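# Press the magnet-marked post's gauge pin fully in

## Task

Find the one post of the checking fixture that has a yellow magnet on it. Press that post's gauge pin fully in and keep it there for one second; afterwards its spring is allowed to push it back out. Do not disturb the other three pins, and do not shift the magnet.

## Robot and tools

Robot: two UR20-type arms, left_arm and right_arm, each ending in a Robotiq 2F-85 two-finger gripper that has a wrist camera (cam_left_wrist, cam_right_wrist, both 896x504). There are no fixed cameras.

Frames. The scene frame has its origin at table-top height, midway between the nominal bases. +z is up, +x points out over the table, and left_arm sits on the +y side (image left and right do not match these names). Calibrated bases: left_arm at (+0.060, +0.928, 0), right_arm at (-0.064, -0.817, 0), each turned only slightly about z. Every arm reports its end_effector_position (metres), quat_wxyz and velocities in its own base frame. The gripper frame: fingers point along +z, open and close along y, and a block sticks out about 10 cm toward +x. end_effector_position is the point between the closed pads. Closed fingertips reach about 19 mm past it; fully open ones reach 6 mm past it.

The 18-number row, used by every motion tool. It is one flat list covering both arms: left dx, dy, dz, rx, ry, rz, gripper position, force_limit, speed, followed by the same nine for the right arm. All values lie in [-1, 1]. The six pose numbers are an offset, not a pose. They are measured from that arm's current Hand target, along the Hand target's own axes. 1.0 equals 0.6 m of translation or 180 degrees of rotation, and rx, ry, rz together form one rotation vector. Every row in a call counts from the same starting Hand target, so sending the same offset again moves the arm further. Six zeros re-request the Hand target as it is. Gripper numbers are absolute settings. position: +1 is fully open (85 mm), about -0.8 brings the pads together, and -1 closes until blocked. force_limit and speed each run from -1 to +1 (speed is roughly 20, 85 or 150 mm/s); both begin at +1. Zero is a real command, so resend the previous gripper numbers to leave a gripper unchanged.

Tools:
- execute_actions(actions, cameras): actions is a list of actions. Each action is a table of up to 15 rows, one row per 1/30 s step, and the last row repeats until 15 steps are used. An empty list returns the full state.
- move(target, speed, blend, stop_force, zero, blocking, cameras): a straight-line path toward one row, or a list of up to 15 rows, all counted from the same starting Hand targets. speed is in m/s, 0.002 to 0.5, default 0.25. blend is in metres and rounds corners. stop_force is 6 to 120 N and ends an arm's path once its wrist sensor feels that much push against its direction of travel. zero (default true) re-zeros the sensor first. blocking=false cannot be combined with stop_force. A move runs for at most 10 s.
- wait(seconds 0 to 10): the arms hold their current commands.
- stop(): brakes a move that is running.
- zoom_image(camera, region [x0,y0,x1,y1], at most 504x504 px): enlarges part of the most recent image.
- zero_wrist_force(arm).
- read_manual: licence text only.
- finished_scene(scene): ends the scene. Call it only once the goal has been met.

Results. Hand target is the last commanded pose after clipping. The controller clips every step to within 150 mm and 16 degrees of the measured pose, so the gripper can stop short of the target. Resend the target, or add the gap as an offset. The move line reports how it ended (done, off_target, moving, held, fault); limits=paced means the command was clipped, and limits=held means a check withheld steps. Wrist force and torque are given in the gripper's own axes, and a push shows up as force from the surface into the arm. gripper object_status: 0 moving, 1 blocked while opening, 2 blocked while closing (a grip), 3 reached the commanded position. position_measured is in counts: 3 is open, 230 is pads touching. Joint torques contain gravity and offsets. Lines about motor heat or faults warn of stops.

Pressing the pin. Locate the yellow magnet in the wrist images, zooming if needed, and work out which pin belongs to that post. Bring the fingertips (closed is best) above the pin, line up with the pin's axis, and approach slowly with stop_force set to something modest. Continue slowly until the pin bottoms out, keep it there at least 1 s (a wait works), then back off along the same line with no stop_force. Keep clear of the magnet and the other three pins.

Avoid: hard or fast contact. The arms are stiff, so a target even a little beyond a firm surface can trigger a fault. About 150 N of net external force, or a joint load limit, stops the arm for 10 s. Do not strike the other arm, and keep paths away from an arm's own base. Do not drop or knock anything off the table, and avoid large gripper forces. Motors heat up when pushing or holding for long and brake at 85 °C. Moves and reasoning both take up scene time.

Each tool is called after "Call:" as name([rows], argument=value, ...), one row to a line, values as JSON.

## Session

Call:
execute_actions(actions=[])

Scene clock: 0.00 s.
left_arm: end_effector_position=(+1.6020, +0.5513, +0.3701) position_measured=3 object_status=3 end_effector_quat_wxyz=(-0.049, +0.940, +0.190, +0.279) | right_arm: end_effector_position=(+0.4481, +0.4679, +0.3319) position_measured=3 object_status=3 end_effector_quat_wxyz=(-0.272, +0.502, +0.649, +0.503)
Joint positions: left_arm=[0.193 -0.686 0.985 -2.439 -1.472 -3.319] | right_arm=[4.007 -1.969 -2.772 1.193 2.076 2.519]
Joint velocities: within noise
Joint torques (N m): no reading
Motor temperatures (°C): left_arm=[24 35 26 39 34 34] | right_arm=[28 36 36 37 34 38]
Wrist force (N): no reading
Wrist torque (N m): no reading
Wrist force, peak (N): no reading
Hand target: left_arm +1.6020, +0.5513, +0.3701; -0.049, +0.940, +0.190, +0.279 | right_arm +0.4481, +0.4679, +0.3319; -0.272, +0.502, +0.649, +0.503
Tool commands: left_gripper/position=+1.0 left_gripper/force_limit=+1.0 left_gripper/speed=+1.0 right_gripper/position=+1.0 right_gripper/force_limit=+1.0 right_gripper/speed=+1.0
camera_calibration:
cam_left_wrist: T_world_to_cam=[[0.280293, -0.958412, -0.0536799, 0.116052], [-0.933418, -0.259082, -0.248208, 1.75325], [0.223978, 0.119677, -0.967218, 0.0591769], [0, 0, 0, 1]] pos_world=[1.59073, 0.558378, 0.498636]
cam_right_wrist: T_world_to_cam=[[0.956599, -0.136766, 0.25732, -0.433429], [0.120666, -0.61786, -0.776974, 0.502416], [0.265252, 0.774302, -0.574541, -0.162497], [0, 0, 0, 1]] pos_world=[0.397096, 0.376966, 0.408533]

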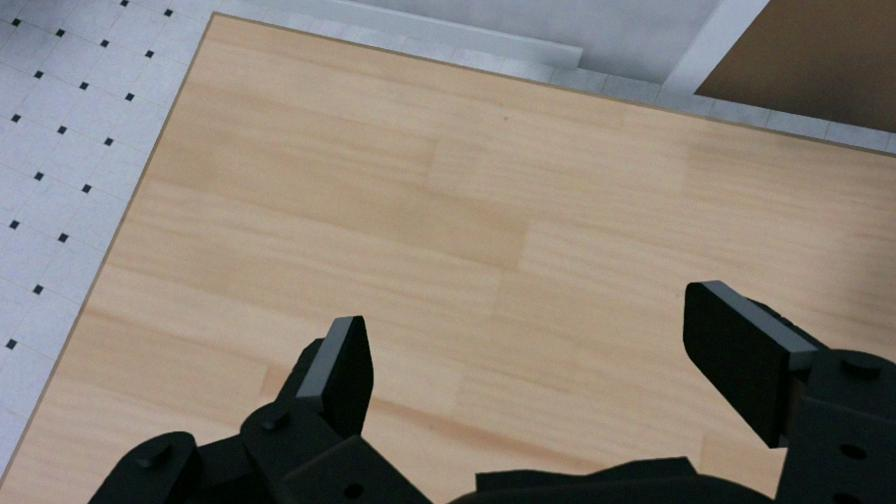

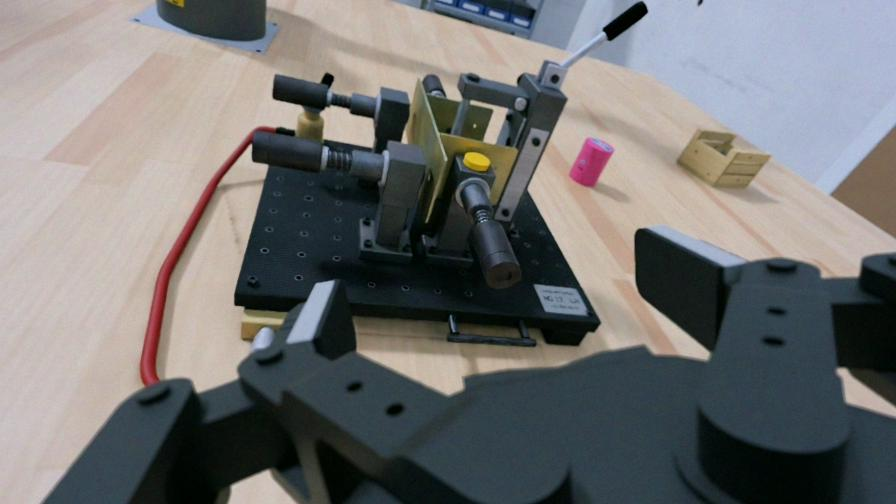

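Call:
zoom_image(camera="cam_right_wrist", region=[230, 50, 630, 350])

Scaled by 1.260 from the camera's 896x504 image, which has a finer 1280x720 frame.

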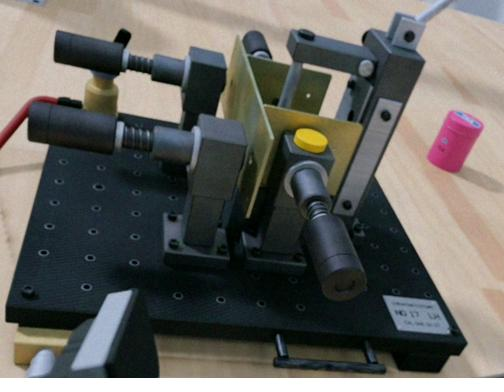

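Call:
move(target=[0,0,0,0,0,0,1,1,1,-0.047,0.264,-0.068,0,0,0,-1,-1,0], cameras=["cam_right_wrist"])

Call:
zoom_image(camera="cam_right_wrist", region=[100, 50, 500, 350])

Scene clock: 2.23 s.
left_arm: end_effector_position=(+1.6020, +0.5513, +0.3701) position_measured=3 object_status=3 end_effector_quat_wxyz=(-0.049, +0.940, +0.190, +0.279) | right_arm: end_effector_position=(+0.5982, +0.4179, +0.3819) position_measured=232 object_status=3 end_effector_quat_wxyz=(-0.272, +0.502, +0.649, +0.503)
Joint positions: left_arm=[0.193 -0.686 0.985 -2.439 -1.472 -3.319] | right_arm=[3.703 -1.863 -2.58 0.792 2.35 2.351]
Joint torques (N m): left_arm=[1.85 -274.72 -106.83 -10.67 1.55 -0.17] | right_arm=[-25.4 115.22 53.5 2.82 7.71 -7.19]
Wrist force (N): left_arm=[0.0 -0.2 0.1] | right_arm=[-0.9 -0.1 0.1]
Wrist torque (N m): left_arm=[-0.04 -0.01 0.00] | right_arm=[-0.14 0.39 -0.28]
Wrist force, peak (N): left_arm=[0.4 -0.4 -0.3] | right_arm=[-1.5 3.1 -1.3]
Hand target: left_arm +1.6020, +0.5513, +0.3701; -0.049, +0.940, +0.190, +0.279 | right_arm +0.5983, +0.4179, +0.3819; -0.272, +0.502, +0.649, +0.503
Off the commanded pose: left_arm 0.000 m, 0 deg | right_arm 0.000 m, 0 deg.
move: done
camera_calibration:
cam_right_wrist: T_world_to_cam=[[0.956601, -0.1368, 0.257294, -0.596689], [0.12063, -0.617842, -0.776994, 0.492298], [0.26526, 0.774311, -0.574526, -0.134901], [0, 0, 0, 1]]
Images, in order: cam_right_wrist.

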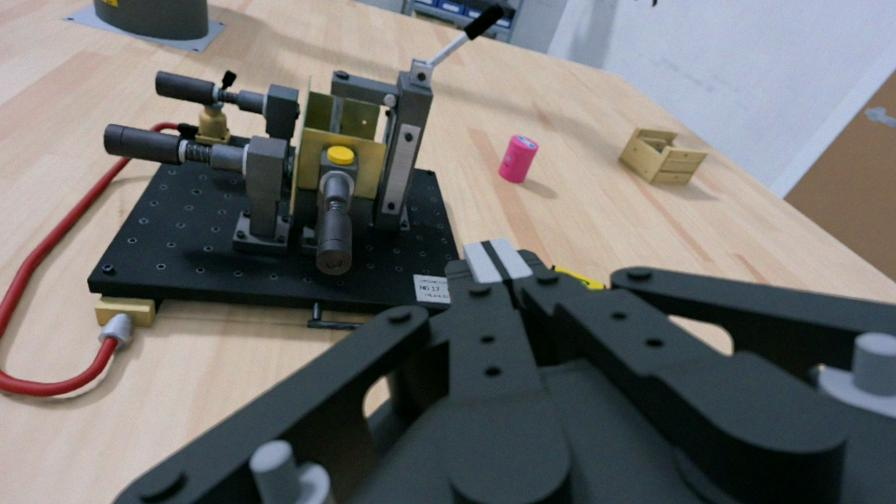

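Scaled by 1.260 from the camera's 896x504 image, which has a finer 1280x720 frame.

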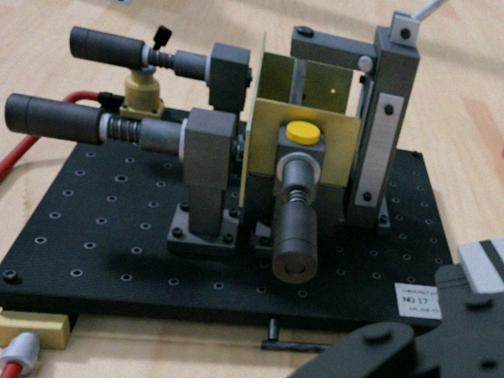

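Call:
move(target=[0,0,0,0,0,0,1,1,1,-0.1967,-0.1968,0.3607,0.0271,0.1212,0.1219,-1,-1,0], cameras=["cam_right_wrist"])

Call:
zoom_image(camera="cam_right_wrist", region=[250, 150, 650, 450])

Scene clock: 4.50 s.
left_arm: end_effector_position=(+1.6020, +0.5513, +0.3701) position_measured=3 object_status=3 end_effector_quat_wxyz=(-0.049, +0.940, +0.190, +0.279) | right_arm: end_effector_position=(+0.5753, +0.5101, +0.2491) position_measured=232 object_status=3 end_effector_quat_wxyz=(-0.409, +0.506, +0.574, +0.496)
Joint positions: left_arm=[0.193 -0.686 0.985 -2.439 -1.472 -3.319] | right_arm=[3.795 -2.298 -2.495 1.382 2.436 2.775]
Joint torques (N m): left_arm=[3.75 -277.43 -106.61 -11.79 1.8 0.58] | right_arm=[-22.84 162.23 -15.7 0.55 -3.16 -8.06]
Wrist force (N): left_arm=[0.1 0.0 0.1] | right_arm=[-0.3 -0.4 -0.3]
Wrist torque (N m): left_arm=[-0.01 -0.01 -0.01] | right_arm=[-0.20 0.12 -0.33]
Wrist force, peak (N): left_arm=[-0.3 -0.1 -0.3] | right_arm=[-16.0 -0.5 12.1]
Hand target: left_arm +1.6020, +0.5513, +0.3701; -0.049, +0.940, +0.190, +0.279 | right_arm +0.5753, +0.5101, +0.2491; -0.409, +0.507, +0.574, +0.496 (not the last commanded pose)
Off the commanded pose: left_arm 0.000 m, 0 deg | right_arm 0.110 m, 14 deg.
move: held (right_arm; a check stopped the path); limits=held
pose unreachable (right arm): on one or more control steps of this call, first in action 0 (counted from 0), this arm could not follow its commanded pose, so it was not sent that pose on those steps. It may still have moved: this result reports where it is.
cause: moving toward the commanded pose would bring two parts of the arm too close to each other (its gripper and another part of the arm, with joints 4 (wrist 1) to 6 (wrist 3) between them).
camera_calibration:
cam_right_wrist: T_world_to_cam=[[0.99455, -0.104047, 0.0066154, -0.504067], [-0.0405237, -0.444257, -0.894982, 0.482435], [0.0960589, 0.889837, -0.446053, -0.270082], [0, 0, 0, 1]]
Images, in order: cam_right_wrist.

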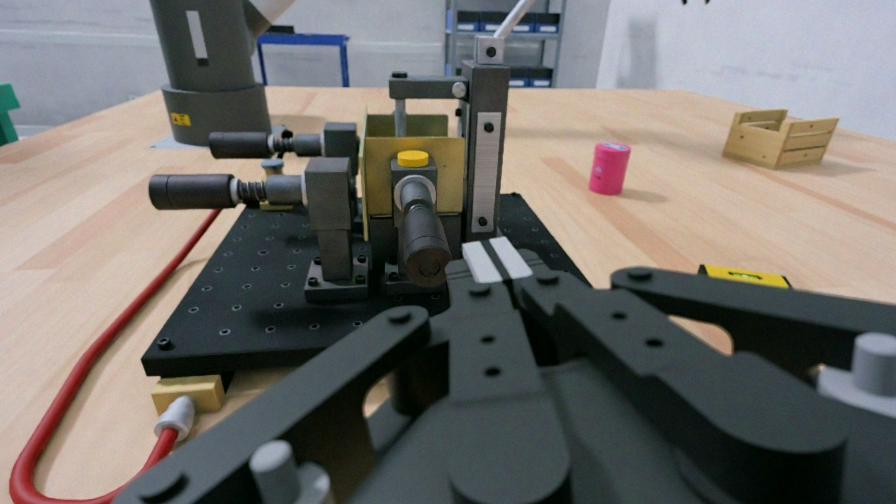

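Scaled by 1.260 from the camera's 896x504 image, which has a finer 1280x720 frame.

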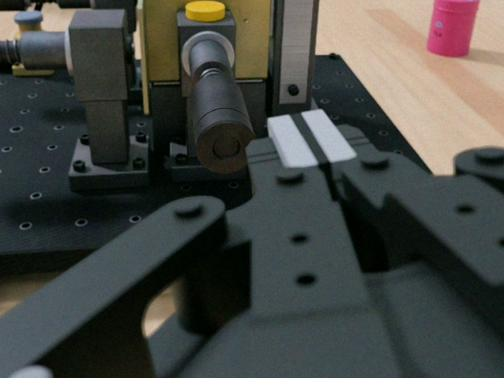

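Call:
move(target=[0,0,0,0,0,0,1,1,1,-0.1038,-0.04,0.187,0,0,0,-1,-1,0], cameras=["cam_right_wrist"])

Call:
zoom_image(camera="cam_right_wrist", region=[250, 150, 650, 450])

Scene clock: 6.40 s.
left_arm: end_effector_position=(+1.6020, +0.5513, +0.3701) position_measured=3 object_status=3 end_effector_quat_wxyz=(-0.049, +0.940, +0.190, +0.279) | right_arm: end_effector_position=(+0.5648, +0.6096, +0.1656) position_measured=232 object_status=3 end_effector_quat_wxyz=(-0.409, +0.507, +0.574, +0.496)
Joint positions: left_arm=[0.193 -0.686 0.985 -2.439 -1.472 -3.319] | right_arm=[3.938 -2.446 -2.421 1.492 2.298 2.826]
Joint torques (N m): left_arm=[-1.48 -280.66 -108.91 -10.49 2.86 0.36] | right_arm=[21.13 135.13 8.61 11.13 -3.16 6.9]
Wrist force (N): left_arm=[-0.1 -0.1 0.0] | right_arm=[0.1 -1.1 -0.6]
Wrist torque (N m): left_arm=[-0.02 0.02 0.00] | right_arm=[-0.27 0.28 -0.28]
Wrist force, peak (N): left_arm=[0.5 -0.2 -0.2] | right_arm=[0.7 -0.2 -3.2]
Hand target: left_arm +1.6020, +0.5513, +0.3701; -0.049, +0.940, +0.190, +0.279 | right_arm +0.5648, +0.6098, +0.1654; -0.409, +0.507, +0.574, +0.496
Off the commanded pose: left_arm 0.000 m, 0 deg | right_arm 0.000 m, 0 deg.
move: done
camera_calibration:
cam_right_wrist: T_world_to_cam=[[0.994551, -0.104041, 0.00667132, -0.482788], [-0.0404828, -0.44437, -0.894928, 0.451445], [0.0960734, 0.889781, -0.446161, -0.394831], [0, 0, 0, 1]]
Images, in order: cam_right_wrist.

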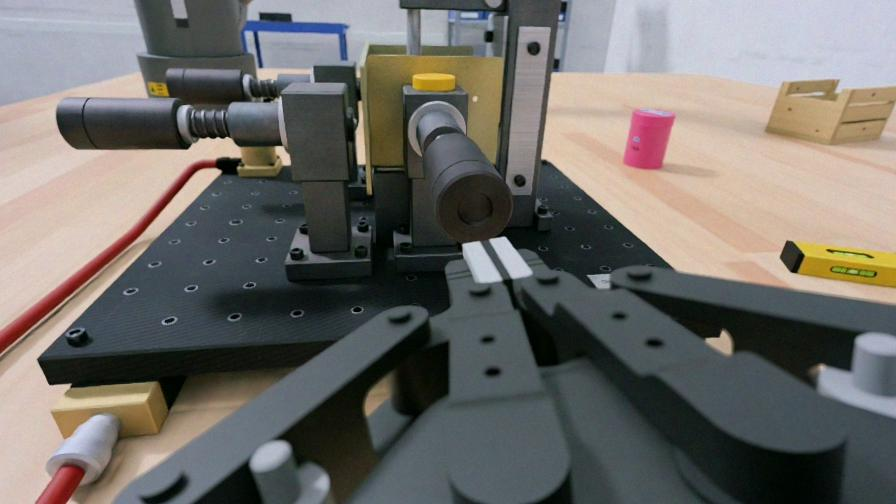

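Scaled by 1.260 from the camera's 896x504 image, which has a finer 1280x720 frame.

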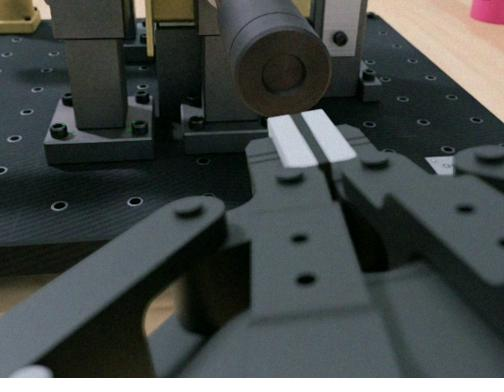

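Call:
move(target=[0,0,0,0,0,0,1,1,1,0.0143,0.0013,0.1158,0,0,0,-1,-1,0], cameras=["cam_right_wrist"], stop_force=8, speed=0.03)

Call:
zoom_image(camera="cam_right_wrist", region=[350, 50, 650, 290])

Scene clock: 9.83 s.
left_arm: end_effector_position=(+1.6020, +0.5513, +0.3701) position_measured=3 object_status=3 end_effector_quat_wxyz=(-0.049, +0.940, +0.190, +0.279) | right_arm: end_effector_position=(+0.5662, +0.6633, +0.1628) position_measured=232 object_status=3 end_effector_quat_wxyz=(-0.409, +0.506, +0.574, +0.496)
Joint positions: left_arm=[0.193 -0.686 0.985 -2.439 -1.472 -3.319] | right_arm=[3.997 -2.445 -2.38 1.461 2.241 2.843]
Joint torques (N m): left_arm=[0.83 -284.02 -113.69 -11.32 3.17 0.87] | right_arm=[-15.18 168.13 -11 11.48 6.42 -6.75]
Wrist force (N): left_arm=[0.0 -0.2 -0.2] | right_arm=[-2.3 0.5 -5.9]
Wrist torque (N m): left_arm=[-0.03 0.01 0.00] | right_arm=[-0.20 0.29 -0.19]
Wrist force, peak (N): left_arm=[0.2 0.5 -0.3] | right_arm=[0.6 -2.2 -9.1]
Hand target: left_arm +1.6020, +0.5513, +0.3701; -0.049, +0.940, +0.190, +0.279 | right_arm +0.5662, +0.6633, +0.1627; -0.409, +0.506, +0.574, +0.496 (not the last commanded pose)
Off the commanded pose: left_arm 0.000 m, 0 deg | right_arm 0.016 m, 0 deg.
move: contact (right_arm)
camera_calibration:
cam_right_wrist: T_world_to_cam=[[0.994552, -0.104025, 0.00667254, -0.478515], [-0.0404708, -0.444336, -0.894946, 0.472838], [0.0960614, 0.8898, -0.446125, -0.444029], [0, 0, 0, 1]]
Images, in order: cam_right_wrist.

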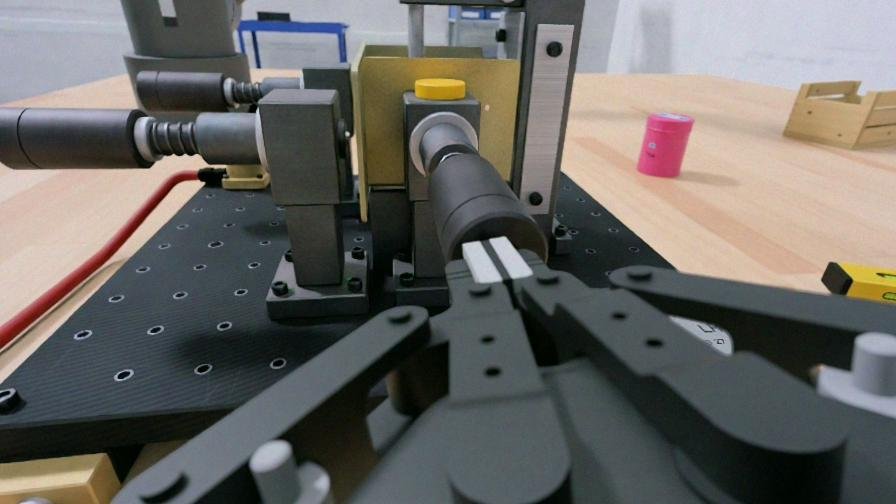

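Scaled by 1.680 from the camera's 896x504 image, which has a finer 1280x720 frame.

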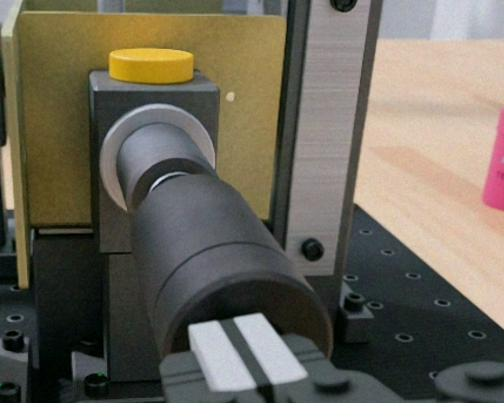

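Call:
move(target=[0,0,0,0,0,0,1,1,1,0.0102,0,0.0573,0,0,0,-1,-1,0], cameras=["cam_right_wrist"], stop_force=45, speed=0.015)

Call:
zoom_image(camera="cam_right_wrist", region=[350, 50, 650, 290])

Scene clock: 12.53 s.
left_arm: end_effector_position=(+1.6020, +0.5513, +0.3701) position_measured=3 object_status=3 end_effector_quat_wxyz=(-0.049, +0.940, +0.190, +0.279) | right_arm: end_effector_position=(+0.5663, +0.6811, +0.1628) position_measured=232 object_status=3 end_effector_quat_wxyz=(-0.409, +0.506, +0.574, +0.496)
Joint positions: left_arm=[0.193 -0.686 0.985 -2.439 -1.472 -3.319] | right_arm=[4.015 -2.443 -2.366 1.448 2.223 2.848]
Joint torques (N m): left_arm=[4.62 -288.95 -112.12 -10.83 4.05 2.73] | right_arm=[-0.53 162.76 14.61 6.73 3.98 -7.04]
Wrist force (N): left_arm=[0.2 -0.2 -0.1] | right_arm=[-7.9 -8.5 -47.2]
Wrist torque (N m): left_arm=[-0.04 -0.04 0.00] | right_arm=[0.05 0.44 -0.26]
Wrist force, peak (N): left_arm=[0.5 -0.2 -0.3] | right_arm=[-18.9 -9.1 -120.5]
Hand target: left_arm +1.6020, +0.5513, +0.3701; -0.049, +0.940, +0.190, +0.279 | right_arm +0.5663, +0.6811, +0.1628; -0.409, +0.506, +0.574, +0.496 (not the last commanded pose)
Off the commanded pose: left_arm 0.000 m, 0 deg | right_arm 0.017 m, 0 deg.
move: contact (right_arm)
camera_calibration:
cam_right_wrist: T_world_to_cam=[[0.994554, -0.10401, 0.00667743, -0.476778], [-0.040458, -0.444321, -0.894954, 0.480737], [0.0960507, 0.88981, -0.446109, -0.459854], [0, 0, 0, 1]]
Images, in order: cam_right_wrist.

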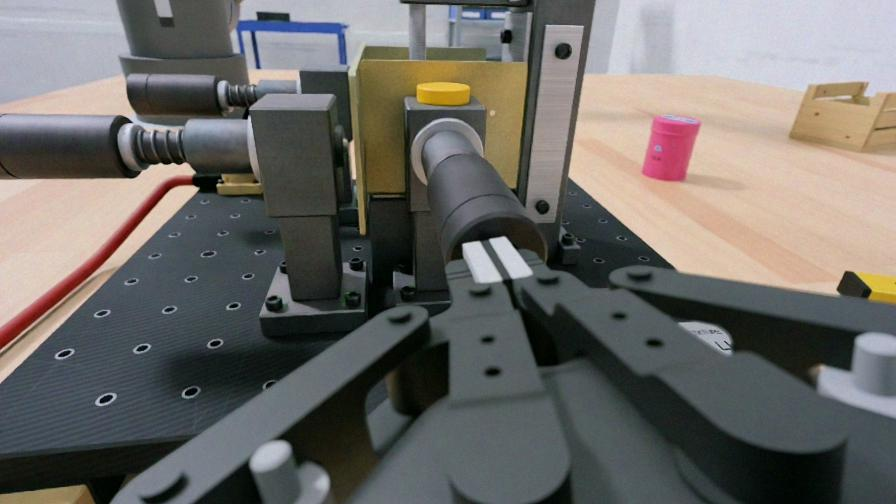

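Scaled by 1.680 from the camera's 896x504 image, which has a finer 1280x720 frame.

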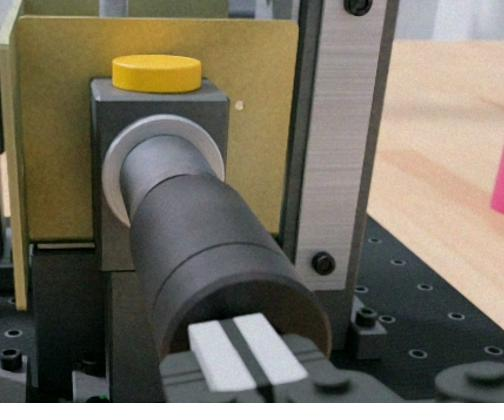

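Call:
move(target=[0,0,0,0,0,0,1,1,1,0.0009,0,0.005,0,0,0,-1,-1,0], cameras=[], stop_force=15, speed=0.003)

Call:
wait(seconds=1.3, cameras=[])

Scene clock: 13.50 s.
Wrist force, peak (N): left_arm=[0.1 -0.3 -0.4] | right_arm=[-12.3 -6.9 -75.1]
Off the commanded pose: left_arm 0.000 m, 0 deg | right_arm 0.003 m, 0 deg.
move: contact (right_arm)

Scene clock: 14.80 s.
left_arm: end_effector_position=(+1.6020, +0.5513, +0.3701) position_measured=3 object_status=3 end_effector_quat_wxyz=(-0.049, +0.940, +0.190, +0.279) | right_arm: end_effector_position=(+0.5662, +0.6812, +0.1628) position_measured=232 object_status=3 end_effector_quat_wxyz=(-0.409, +0.506, +0.574, +0.496)
Joint positions: left_arm=[0.193 -0.686 0.985 -2.439 -1.472 -3.319] | right_arm=[4.015 -2.443 -2.366 1.448 2.222 2.848]
Joint torques (N m): left_arm=[9.31 -290.13 -113.96 -10.54 5.3 2.64] | right_arm=[19.23 161.27 23.65 5.76 4.97 -0.31]
Wrist force (N): left_arm=[0.2 0.0 -0.3] | right_arm=[-11.1 -6.0 -67.3]
Wrist torque (N m): left_arm=[0.00 -0.03 0.00] | right_arm=[0.13 0.58 -0.25]
Wrist force, peak (N): left_arm=[0.2 -0.4 -0.1] | right_arm=[-12.3 -7.3 -74.7]
Hand target: left_arm +1.6020, +0.5513, +0.3701; -0.049, +0.940, +0.190, +0.279 | right_arm +0.5662, +0.6812, +0.1628; -0.409, +0.506, +0.574, +0.496 (not the last commanded pose)
Tool commands: left_gripper/position=+1.0 left_gripper/force_limit=+1.0 left_gripper/speed=+1.0 right_gripper/position=-1.0 right_gripper/force_limit=-1.0 right_gripper/speed=+0.0
Off the commanded pose: left_arm 0.000 m, 0 deg | right_arm 0.003 m, 0 deg.
wait: 1.30 s; at rest by 0.17 s

Call:
move(target=[0,0,0,0,0,0,1,1,1,-0.0175,0,-0.0983,0,0,0,-1,-1,0], cameras=["cam_right_wrist"], speed=0.06)

Call:
finished_scene(scene=2)

Scene clock: 16.60 s.
left_arm: end_effector_position=(+1.6020, +0.5513, +0.3701) position_measured=3 object_status=3 end_effector_quat_wxyz=(-0.049, +0.940, +0.190, +0.279) | right_arm: end_effector_position=(+0.5659, +0.6215, +0.1627) position_measured=232 object_status=3 end_effector_quat_wxyz=(-0.409, +0.506, +0.574, +0.496)
Joint positions: left_arm=[0.193 -0.686 0.985 -2.439 -1.472 -3.319] | right_arm=[3.95 -2.449 -2.411 1.487 2.286 2.83]
Joint torques (N m): left_arm=[12.19 -283.34 -117.34 -10.64 5.26 2.1] | right_arm=[-21.71 143.73 -22.94 12.07 6.97 -6.59]
Wrist force (N): left_arm=[-0.1 -0.1 -0.1] | right_arm=[-0.2 -1.2 -0.4]
Wrist torque (N m): left_arm=[-0.03 0.02 0.00] | right_arm=[-0.29 0.32 -0.26]
Wrist force, peak (N): left_arm=[0.2 -0.3 -0.3] | right_arm=[-11.2 -6.3 -67.3]
Hand target: left_arm +1.6020, +0.5513, +0.3701; -0.049, +0.940, +0.190, +0.279 | right_arm +0.5659, +0.6213, +0.1627; -0.409, +0.506, +0.574, +0.496
Off the commanded pose: left_arm 0.000 m, 0 deg | right_arm 0.000 m, 0 deg.
move: done
camera_calibration:
cam_right_wrist: T_world_to_cam=[[0.994556, -0.103984, 0.00670013, -0.482605], [-0.0404269, -0.444327, -0.894952, 0.454203], [0.0960381, 0.889809, -0.446112, -0.4068], [0, 0, 0, 1]]
Images, in order: cam_right_wrist.

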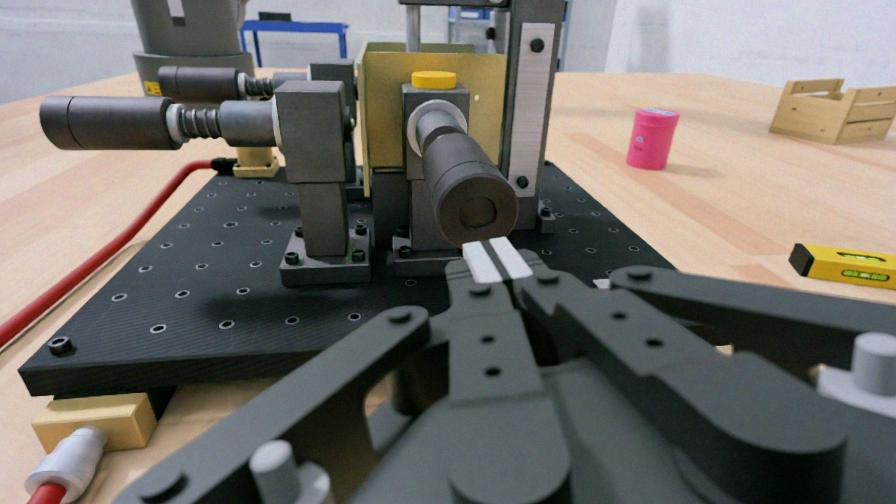

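The scene is finished: the task was done.


## Next scene

The same job, from a new start.

Call:
execute_actions(actions=[])

Call:
zoom_image(camera="cam_right_wrist", region=[230, 50, 630, 350])

Scene clock: 0.00 s.
left_arm: end_effector_position=(+0.3071, -0.4220, +0.1602) position_measured=3 object_status=3 end_effector_quat_wxyz=(+0.066, +0.956, -0.074, +0.275) | right_arm: end_effector_position=(+0.4900, -0.3027, +0.2369) position_measured=3 object_status=3 end_effector_quat_wxyz=(+0.548, -0.467, -0.511, -0.471)
Joint positions: left_arm=[-1.763 -1.739 2.857 -2.766 -1.003 1.555] | right_arm=[2.511 -2.074 -2.06 -2.212 2.389 -0.015]
Joint velocities: within noise
Joint torques (N m): no reading
Motor temperatures (°C): left_arm=[24 35 26 38 34 33] | right_arm=[28 35 35 36 33 38]
Wrist force (N): no reading
Wrist torque (N m): no reading
Wrist force, peak (N): no reading
Hand target: left_arm +0.3071, -0.4220, +0.1602; +0.066, +0.956, -0.074, +0.275 | right_arm +0.4900, -0.3027, +0.2369; +0.548, -0.467, -0.511, -0.471
Tool commands: left_gripper/position=+1.0 left_gripper/force_limit=+1.0 left_gripper/speed=+1.0 right_gripper/position=+1.0 right_gripper/force_limit=+1.0 right_gripper/speed=+1.0
camera_calibration:
cam_left_wrist: T_world_to_cam=[[-0.28582, -0.958098, 0.0188461, -0.302738], [-0.929608, 0.272438, -0.248207, 0.463446], [0.232673, -0.088462, -0.968524, 0.172418], [0, 0, 0, 1]] pos_world=[0.304177, -0.40106, 0.287727]
cam_right_wrist: T_world_to_cam=[[0.978975, 0.0561564, -0.196097, -0.399582], [-0.174547, -0.266833, -0.947805, 0.238781], [-0.10555, 0.962105, -0.251421, 0.530503], [0, 0, 0, 1]] pos_world=[0.488854, -0.424245, 0.281341]

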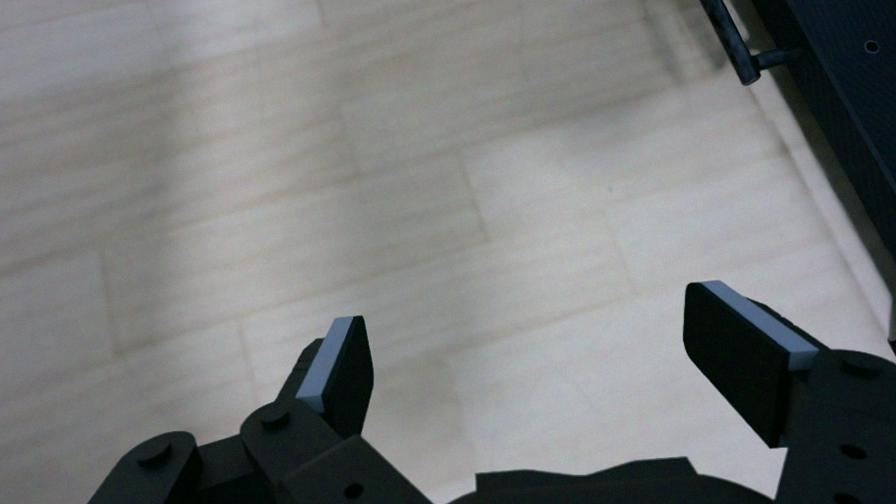

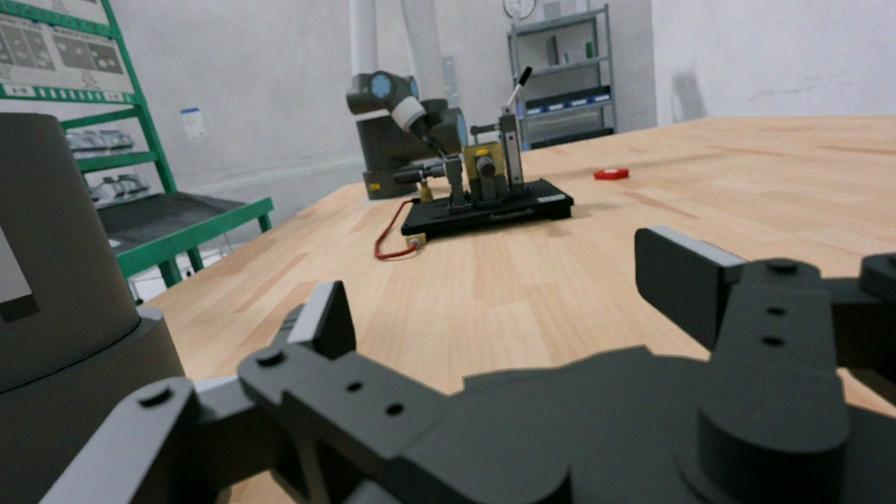

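Scaled by 1.260 from the camera's 896x504 image, which has a finer 1280x720 frame.

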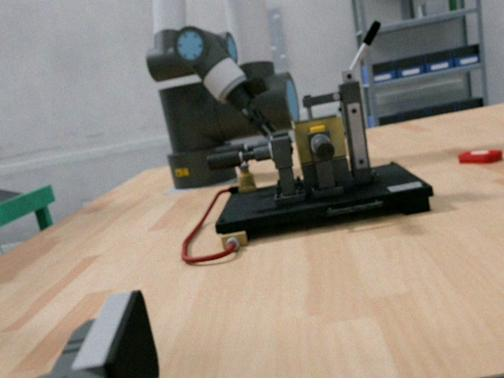

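Call:
zoom_image(camera="cam_right_wrist", region=[380, 100, 560, 250])

Scaled by 2.800 from the camera's 896x504 image, which has a finer 1280x720 frame.

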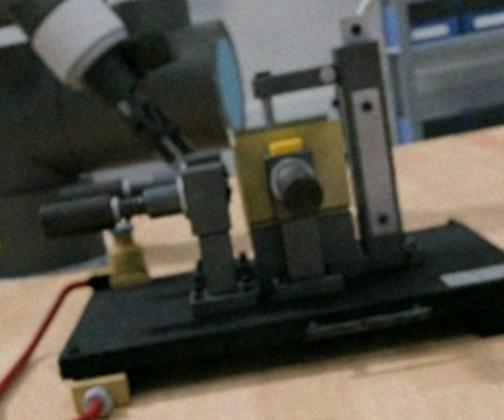

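Call:
move(target=[0,0,0,0,0,0,1,1,1,0,0.14,1.0,-0.0383,-0.05,0,-1,-1,0], cameras=["cam_right_wrist"])

Call:
zoom_image(camera="cam_right_wrist", region=[300, 50, 600, 275])

Scene clock: 4.43 s.
left_arm: end_effector_position=(+0.3071, -0.4220, +0.1602) position_measured=3 object_status=3 end_effector_quat_wxyz=(+0.066, +0.956, -0.074, +0.275) | right_arm: end_effector_position=(+0.5011, +0.3026, +0.2600) position_measured=232 object_status=3 end_effector_quat_wxyz=(-0.477, +0.534, +0.523, +0.462)
Joint positions: left_arm=[-1.763 -1.739 2.857 -2.766 -1.003 1.555] | right_arm=[3.489 -1.753 -2.445 -2.424 3.503 -0.292]
Joint torques (N m): left_arm=[3.55 -10.3 -58.41 -9.01 3.37 -0.09] | right_arm=[24.7 55.67 58.47 -5.69 3.42 -6.36]
Wrist force (N): left_arm=[0.1 0.1 0.2] | right_arm=[0.0 0.4 0.3]
Wrist torque (N m): left_arm=[0.00 -0.02 0.00] | right_arm=[0.07 -0.09 -0.11]
Wrist force, peak (N): left_arm=[0.0 0.6 0.4] | right_arm=[-0.3 0.3 4.0]
Hand target: left_arm +0.3071, -0.4220, +0.1602; +0.066, +0.956, -0.074, +0.275 | right_arm +0.5011, +0.3026, +0.2600; -0.477, +0.534, +0.523, +0.462
Off the commanded pose: left_arm 0.000 m, 0 deg | right_arm 0.000 m, 0 deg.
move: done
camera_calibration:
cam_right_wrist: T_world_to_cam=[[0.979883, -0.0874199, -0.179407, -0.40129], [-0.199415, -0.393213, -0.897562, 0.461776], [0.00791945, 0.915282, -0.402736, -0.0482455], [0, 0, 0, 1]]
Images, in order: cam_right_wrist.

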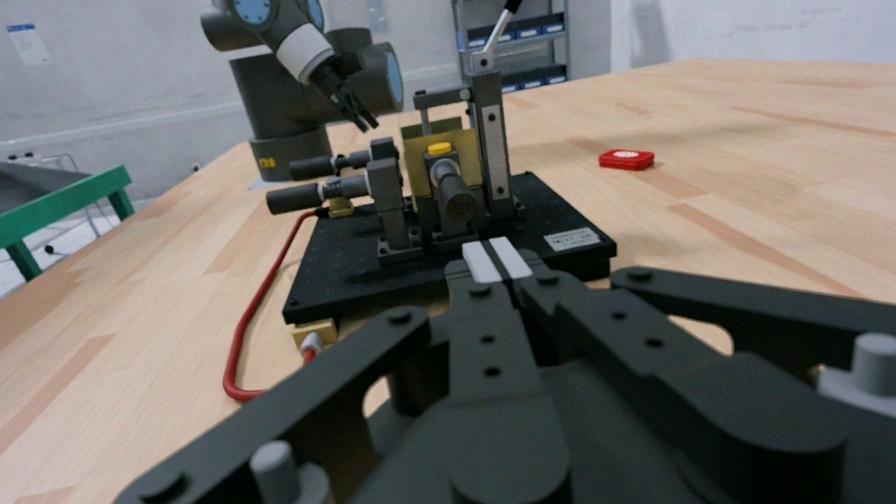

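Scaled by 1.680 from the camera's 896x504 image, which has a finer 1280x720 frame.

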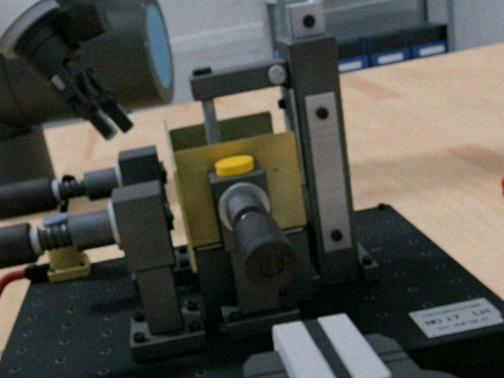

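Call:
move(target=[0,0,0,0,0,0,1,1,1,-0.102,0.0307,0.502,0,0,0,-1,-1,0], cameras=["cam_right_wrist"])

Call:
zoom_image(camera="cam_right_wrist", region=[350, 50, 650, 290])

Scene clock: 6.83 s.
left_arm: end_effector_position=(+0.3071, -0.4220, +0.1602) position_measured=3 object_status=3 end_effector_quat_wxyz=(+0.066, +0.956, -0.074, +0.275) | right_arm: end_effector_position=(+0.5165, +0.5944, +0.1634) position_measured=232 object_status=3 end_effector_quat_wxyz=(-0.477, +0.534, +0.523, +0.462)
Joint positions: left_arm=[-1.763 -1.739 2.857 -2.766 -1.003 1.555] | right_arm=[3.961 -1.938 -2.41 -2.097 3.962 -0.085]
Joint torques (N m): left_arm=[4.43 -9.63 -60.9 -7.77 3.6 -0.85] | right_arm=[34.72 96.07 48.54 8.66 4.53 5.84]
Wrist force (N): left_arm=[0.1 0.4 0.2] | right_arm=[1.2 -0.7 0.6]
Wrist torque (N m): left_arm=[0.05 -0.02 0.00] | right_arm=[0.02 -0.25 -0.06]
Wrist force, peak (N): left_arm=[-0.2 0.4 0.7] | right_arm=[0.6 -0.4 3.7]
Hand target: left_arm +0.3071, -0.4220, +0.1602; +0.066, +0.956, -0.074, +0.275 | right_arm +0.5165, +0.5945, +0.1633; -0.477, +0.534, +0.523, +0.462
Off the commanded pose: left_arm 0.000 m, 0 deg | right_arm 0.000 m, 0 deg.
move: done
camera_calibration:
cam_right_wrist: T_world_to_cam=[[0.979889, -0.0873978, -0.179388, -0.408212], [-0.19939, -0.393369, -0.897499, 0.492952], [0.00787399, 0.915217, -0.402884, -0.354232], [0, 0, 0, 1]]
Images, in order: cam_right_wrist.

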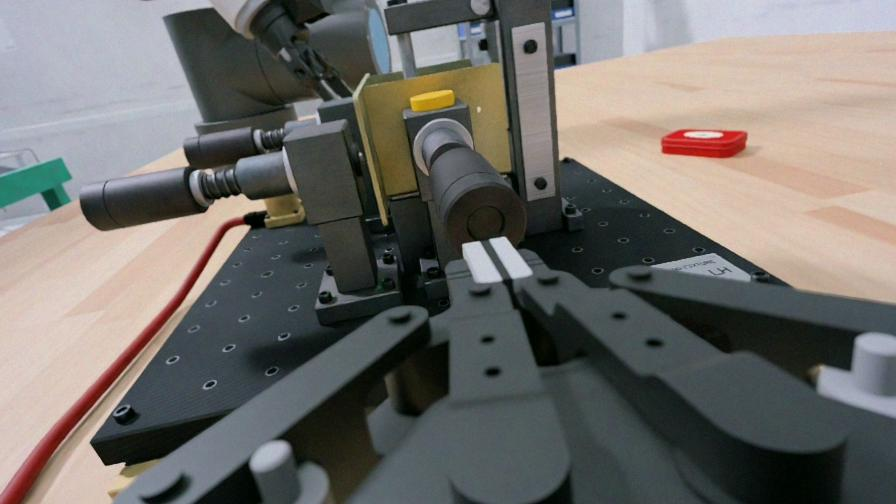

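Scaled by 1.680 from the camera's 896x504 image, which has a finer 1280x720 frame.

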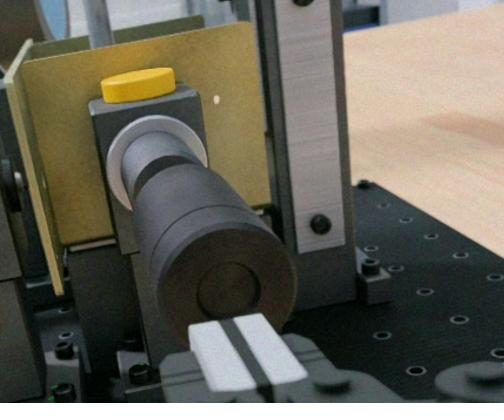

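Call:
move(target=[0,0,0,0,0,0,1,1,1,0.0093,0.0062,0.0912,0,0,0,-1,-1,0], cameras=["cam_right_wrist"], stop_force=8, speed=0.03)

Scene clock: 9.67 s.
left_arm: end_effector_position=(+0.3071, -0.4220, +0.1602) position_measured=3 object_status=3 end_effector_quat_wxyz=(+0.066, +0.956, -0.074, +0.275) | right_arm: end_effector_position=(+0.5189, +0.6320, +0.1626) position_measured=232 object_status=3 end_effector_quat_wxyz=(-0.477, +0.534, +0.523, +0.462)
Joint positions: left_arm=[-1.763 -1.739 2.857 -2.766 -1.003 1.555] | right_arm=[4.003 -1.951 -2.382 -2.105 4.004 -0.076]
Joint torques (N m): left_arm=[8.03 -9.56 -63.28 -7.36 4.92 -1.15] | right_arm=[-10.03 130.68 33.91 8.42 -4.27 -7.49]
Wrist force (N): left_arm=[0.1 0.2 0.3] | right_arm=[-0.2 -0.3 -4.8]
Wrist torque (N m): left_arm=[0.02 -0.02 0.00] | right_arm=[0.02 -0.34 -0.04]
Wrist force, peak (N): left_arm=[0.0 0.5 0.4] | right_arm=[1.8 -3.0 -7.5]
Hand target: left_arm +0.3071, -0.4220, +0.1602; +0.066, +0.956, -0.074, +0.275 | right_arm +0.5190, +0.6320, +0.1626; -0.477, +0.534, +0.523, +0.462 (not the last commanded pose)
Off the commanded pose: left_arm 0.000 m, 0 deg | right_arm 0.018 m, 0 deg.
move: contact (right_arm)
camera_calibration:
cam_right_wrist: T_world_to_cam=[[0.979882, -0.0873696, -0.179439, -0.407446], [-0.199426, -0.39341, -0.897473, 0.507579], [0.0078186, 0.915202, -0.40292, -0.388913], [0, 0, 0, 1]]
Images, in order: cam_right_wrist.

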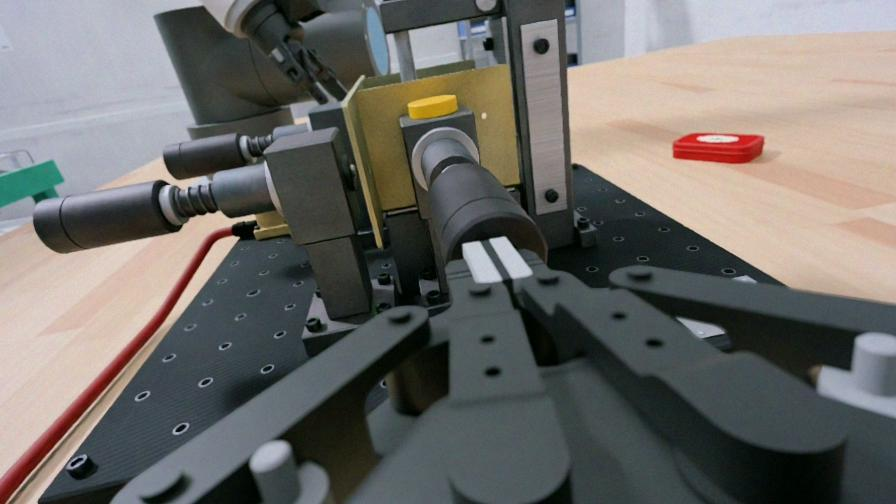

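Call:
move(target=[0,0,0,0,0,0,1,1,1,0.0049,0,0.0414,0,0,0,-1,-1,0], cameras=["cam_right_wrist"], stop_force=45, speed=0.01)

Call:
move(target=[0,0,0,0,0,0,1,1,1,0.0006,0,0.005,0,0,0,-1,-1,0], cameras=[], stop_force=15, speed=0.003)

Call:
wait(seconds=1.3, cameras=[])

Scene clock: 12.90 s.
Wrist force, peak (N): left_arm=[-0.1 0.1 0.8] | right_arm=[15.2 -1.7 -95.1]
Off the commanded pose: left_arm 0.000 m, 0 deg | right_arm 0.007 m, 0 deg.
move: contact (right_arm)
camera_calibration:
cam_right_wrist: T_world_to_cam=[[0.979855, -0.0874053, -0.179567, -0.405772], [-0.199558, -0.393502, -0.897403, 0.514748], [0.00777794, 0.915159, -0.403017, -0.405365], [0, 0, 0, 1]]
Images, in order: cam_right_wrist.

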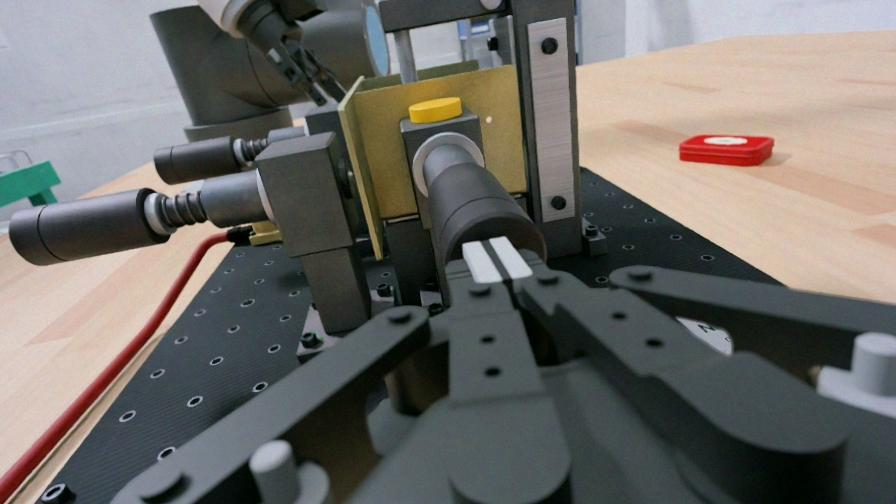

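Scene clock: 13.63 s.
Wrist force, peak (N): left_arm=[0.1 0.2 0.6] | right_arm=[3.9 -0.7 -78.4]
Off the commanded pose: left_arm 0.000 m, 0 deg | right_arm 0.003 m, 0 deg.
move: contact (right_arm)

Scene clock: 14.93 s.
left_arm: end_effector_position=(+0.3071, -0.4220, +0.1602) position_measured=3 object_status=3 end_effector_quat_wxyz=(+0.066, +0.956, -0.074, +0.275) | right_arm: end_effector_position=(+0.5189, +0.6501, +0.1626) position_measured=232 object_status=3 end_effector_quat_wxyz=(-0.477, +0.534, +0.523, +0.462)
Joint positions: left_arm=[-1.763 -1.739 2.857 -2.766 -1.003 1.555] | right_arm=[4.023 -1.957 -2.37 -2.11 4.024 -0.072]
Joint torques (N m): left_arm=[12.21 -5.09 -67.95 -7.27 4.35 -0.48] | right_arm=[20.72 122.99 72.03 8.47 -4.04 -3.71]
Wrist force (N): left_arm=[-0.2 0.1 0.4] | right_arm=[4.3 -0.4 -71.5]
Wrist torque (N m): left_arm=[0.00 0.03 0.00] | right_arm=[0.22 0.23 -0.03]
Wrist force, peak (N): left_arm=[0.3 0.5 0.4] | right_arm=[4.5 -0.9 -78.4]
Hand target: left_arm +0.3071, -0.4220, +0.1602; +0.066, +0.956, -0.074, +0.275 | right_arm +0.5189, +0.6501, +0.1626; -0.477, +0.534, +0.523, +0.462 (not the last commanded pose)
Tool commands: left_gripper/position=+1.0 left_gripper/force_limit=+1.0 left_gripper/speed=+1.0 right_gripper/position=-1.0 right_gripper/force_limit=-1.0 right_gripper/speed=+0.0
Off the commanded pose: left_arm 0.000 m, 0 deg | right_arm 0.003 m, 0 deg.
wait: 1.30 s; at rest by 0.17 s

Travel 18.1 mm, matches. Retreat.

Call:
move(target=[0,0,0,0,0,0,1,1,1,-0.0098,0,-0.0828,0,0,0,-1,-1,0], cameras=[], speed=0.06)

Call:
finished_scene(scene=3)

Scene clock: 16.37 s.
left_arm: end_effector_position=(+0.3071, -0.4220, +0.1602) position_measured=3 object_status=3 end_effector_quat_wxyz=(+0.066, +0.956, -0.074, +0.275) | right_arm: end_effector_position=(+0.5190, +0.6002, +0.1626) position_measured=232 object_status=3 end_effector_quat_wxyz=(-0.477, +0.534, +0.523, +0.462)
Joint positions: left_arm=[-1.763 -1.739 2.857 -2.766 -1.003 1.555] | right_arm=[3.965 -1.942 -2.403 -2.099 3.966 -0.084]
Joint torques (N m): left_arm=[11.85 -7.21 -67.26 -7.97 3.54 -1.05] | right_arm=[-18.79 133.24 23.9 7.88 -3.51 -6.89]
Wrist force (N): left_arm=[-0.1 0.2 0.4] | right_arm=[1.5 -1.0 0.5]
Wrist torque (N m): left_arm=[0.02 0.01 0.00] | right_arm=[-0.01 -0.31 -0.06]
Wrist force, peak (N): left_arm=[-0.2 0.3 0.5] | right_arm=[4.7 -0.5 -71.5]
Hand target: left_arm +0.3071, -0.4220, +0.1602; +0.066, +0.956, -0.074, +0.275 | right_arm +0.5190, +0.6001, +0.1626; -0.477, +0.534, +0.523, +0.462
Off the commanded pose: left_arm 0.000 m, 0 deg | right_arm 0.000 m, 0 deg.
move: done

The scene is finished: the task was done.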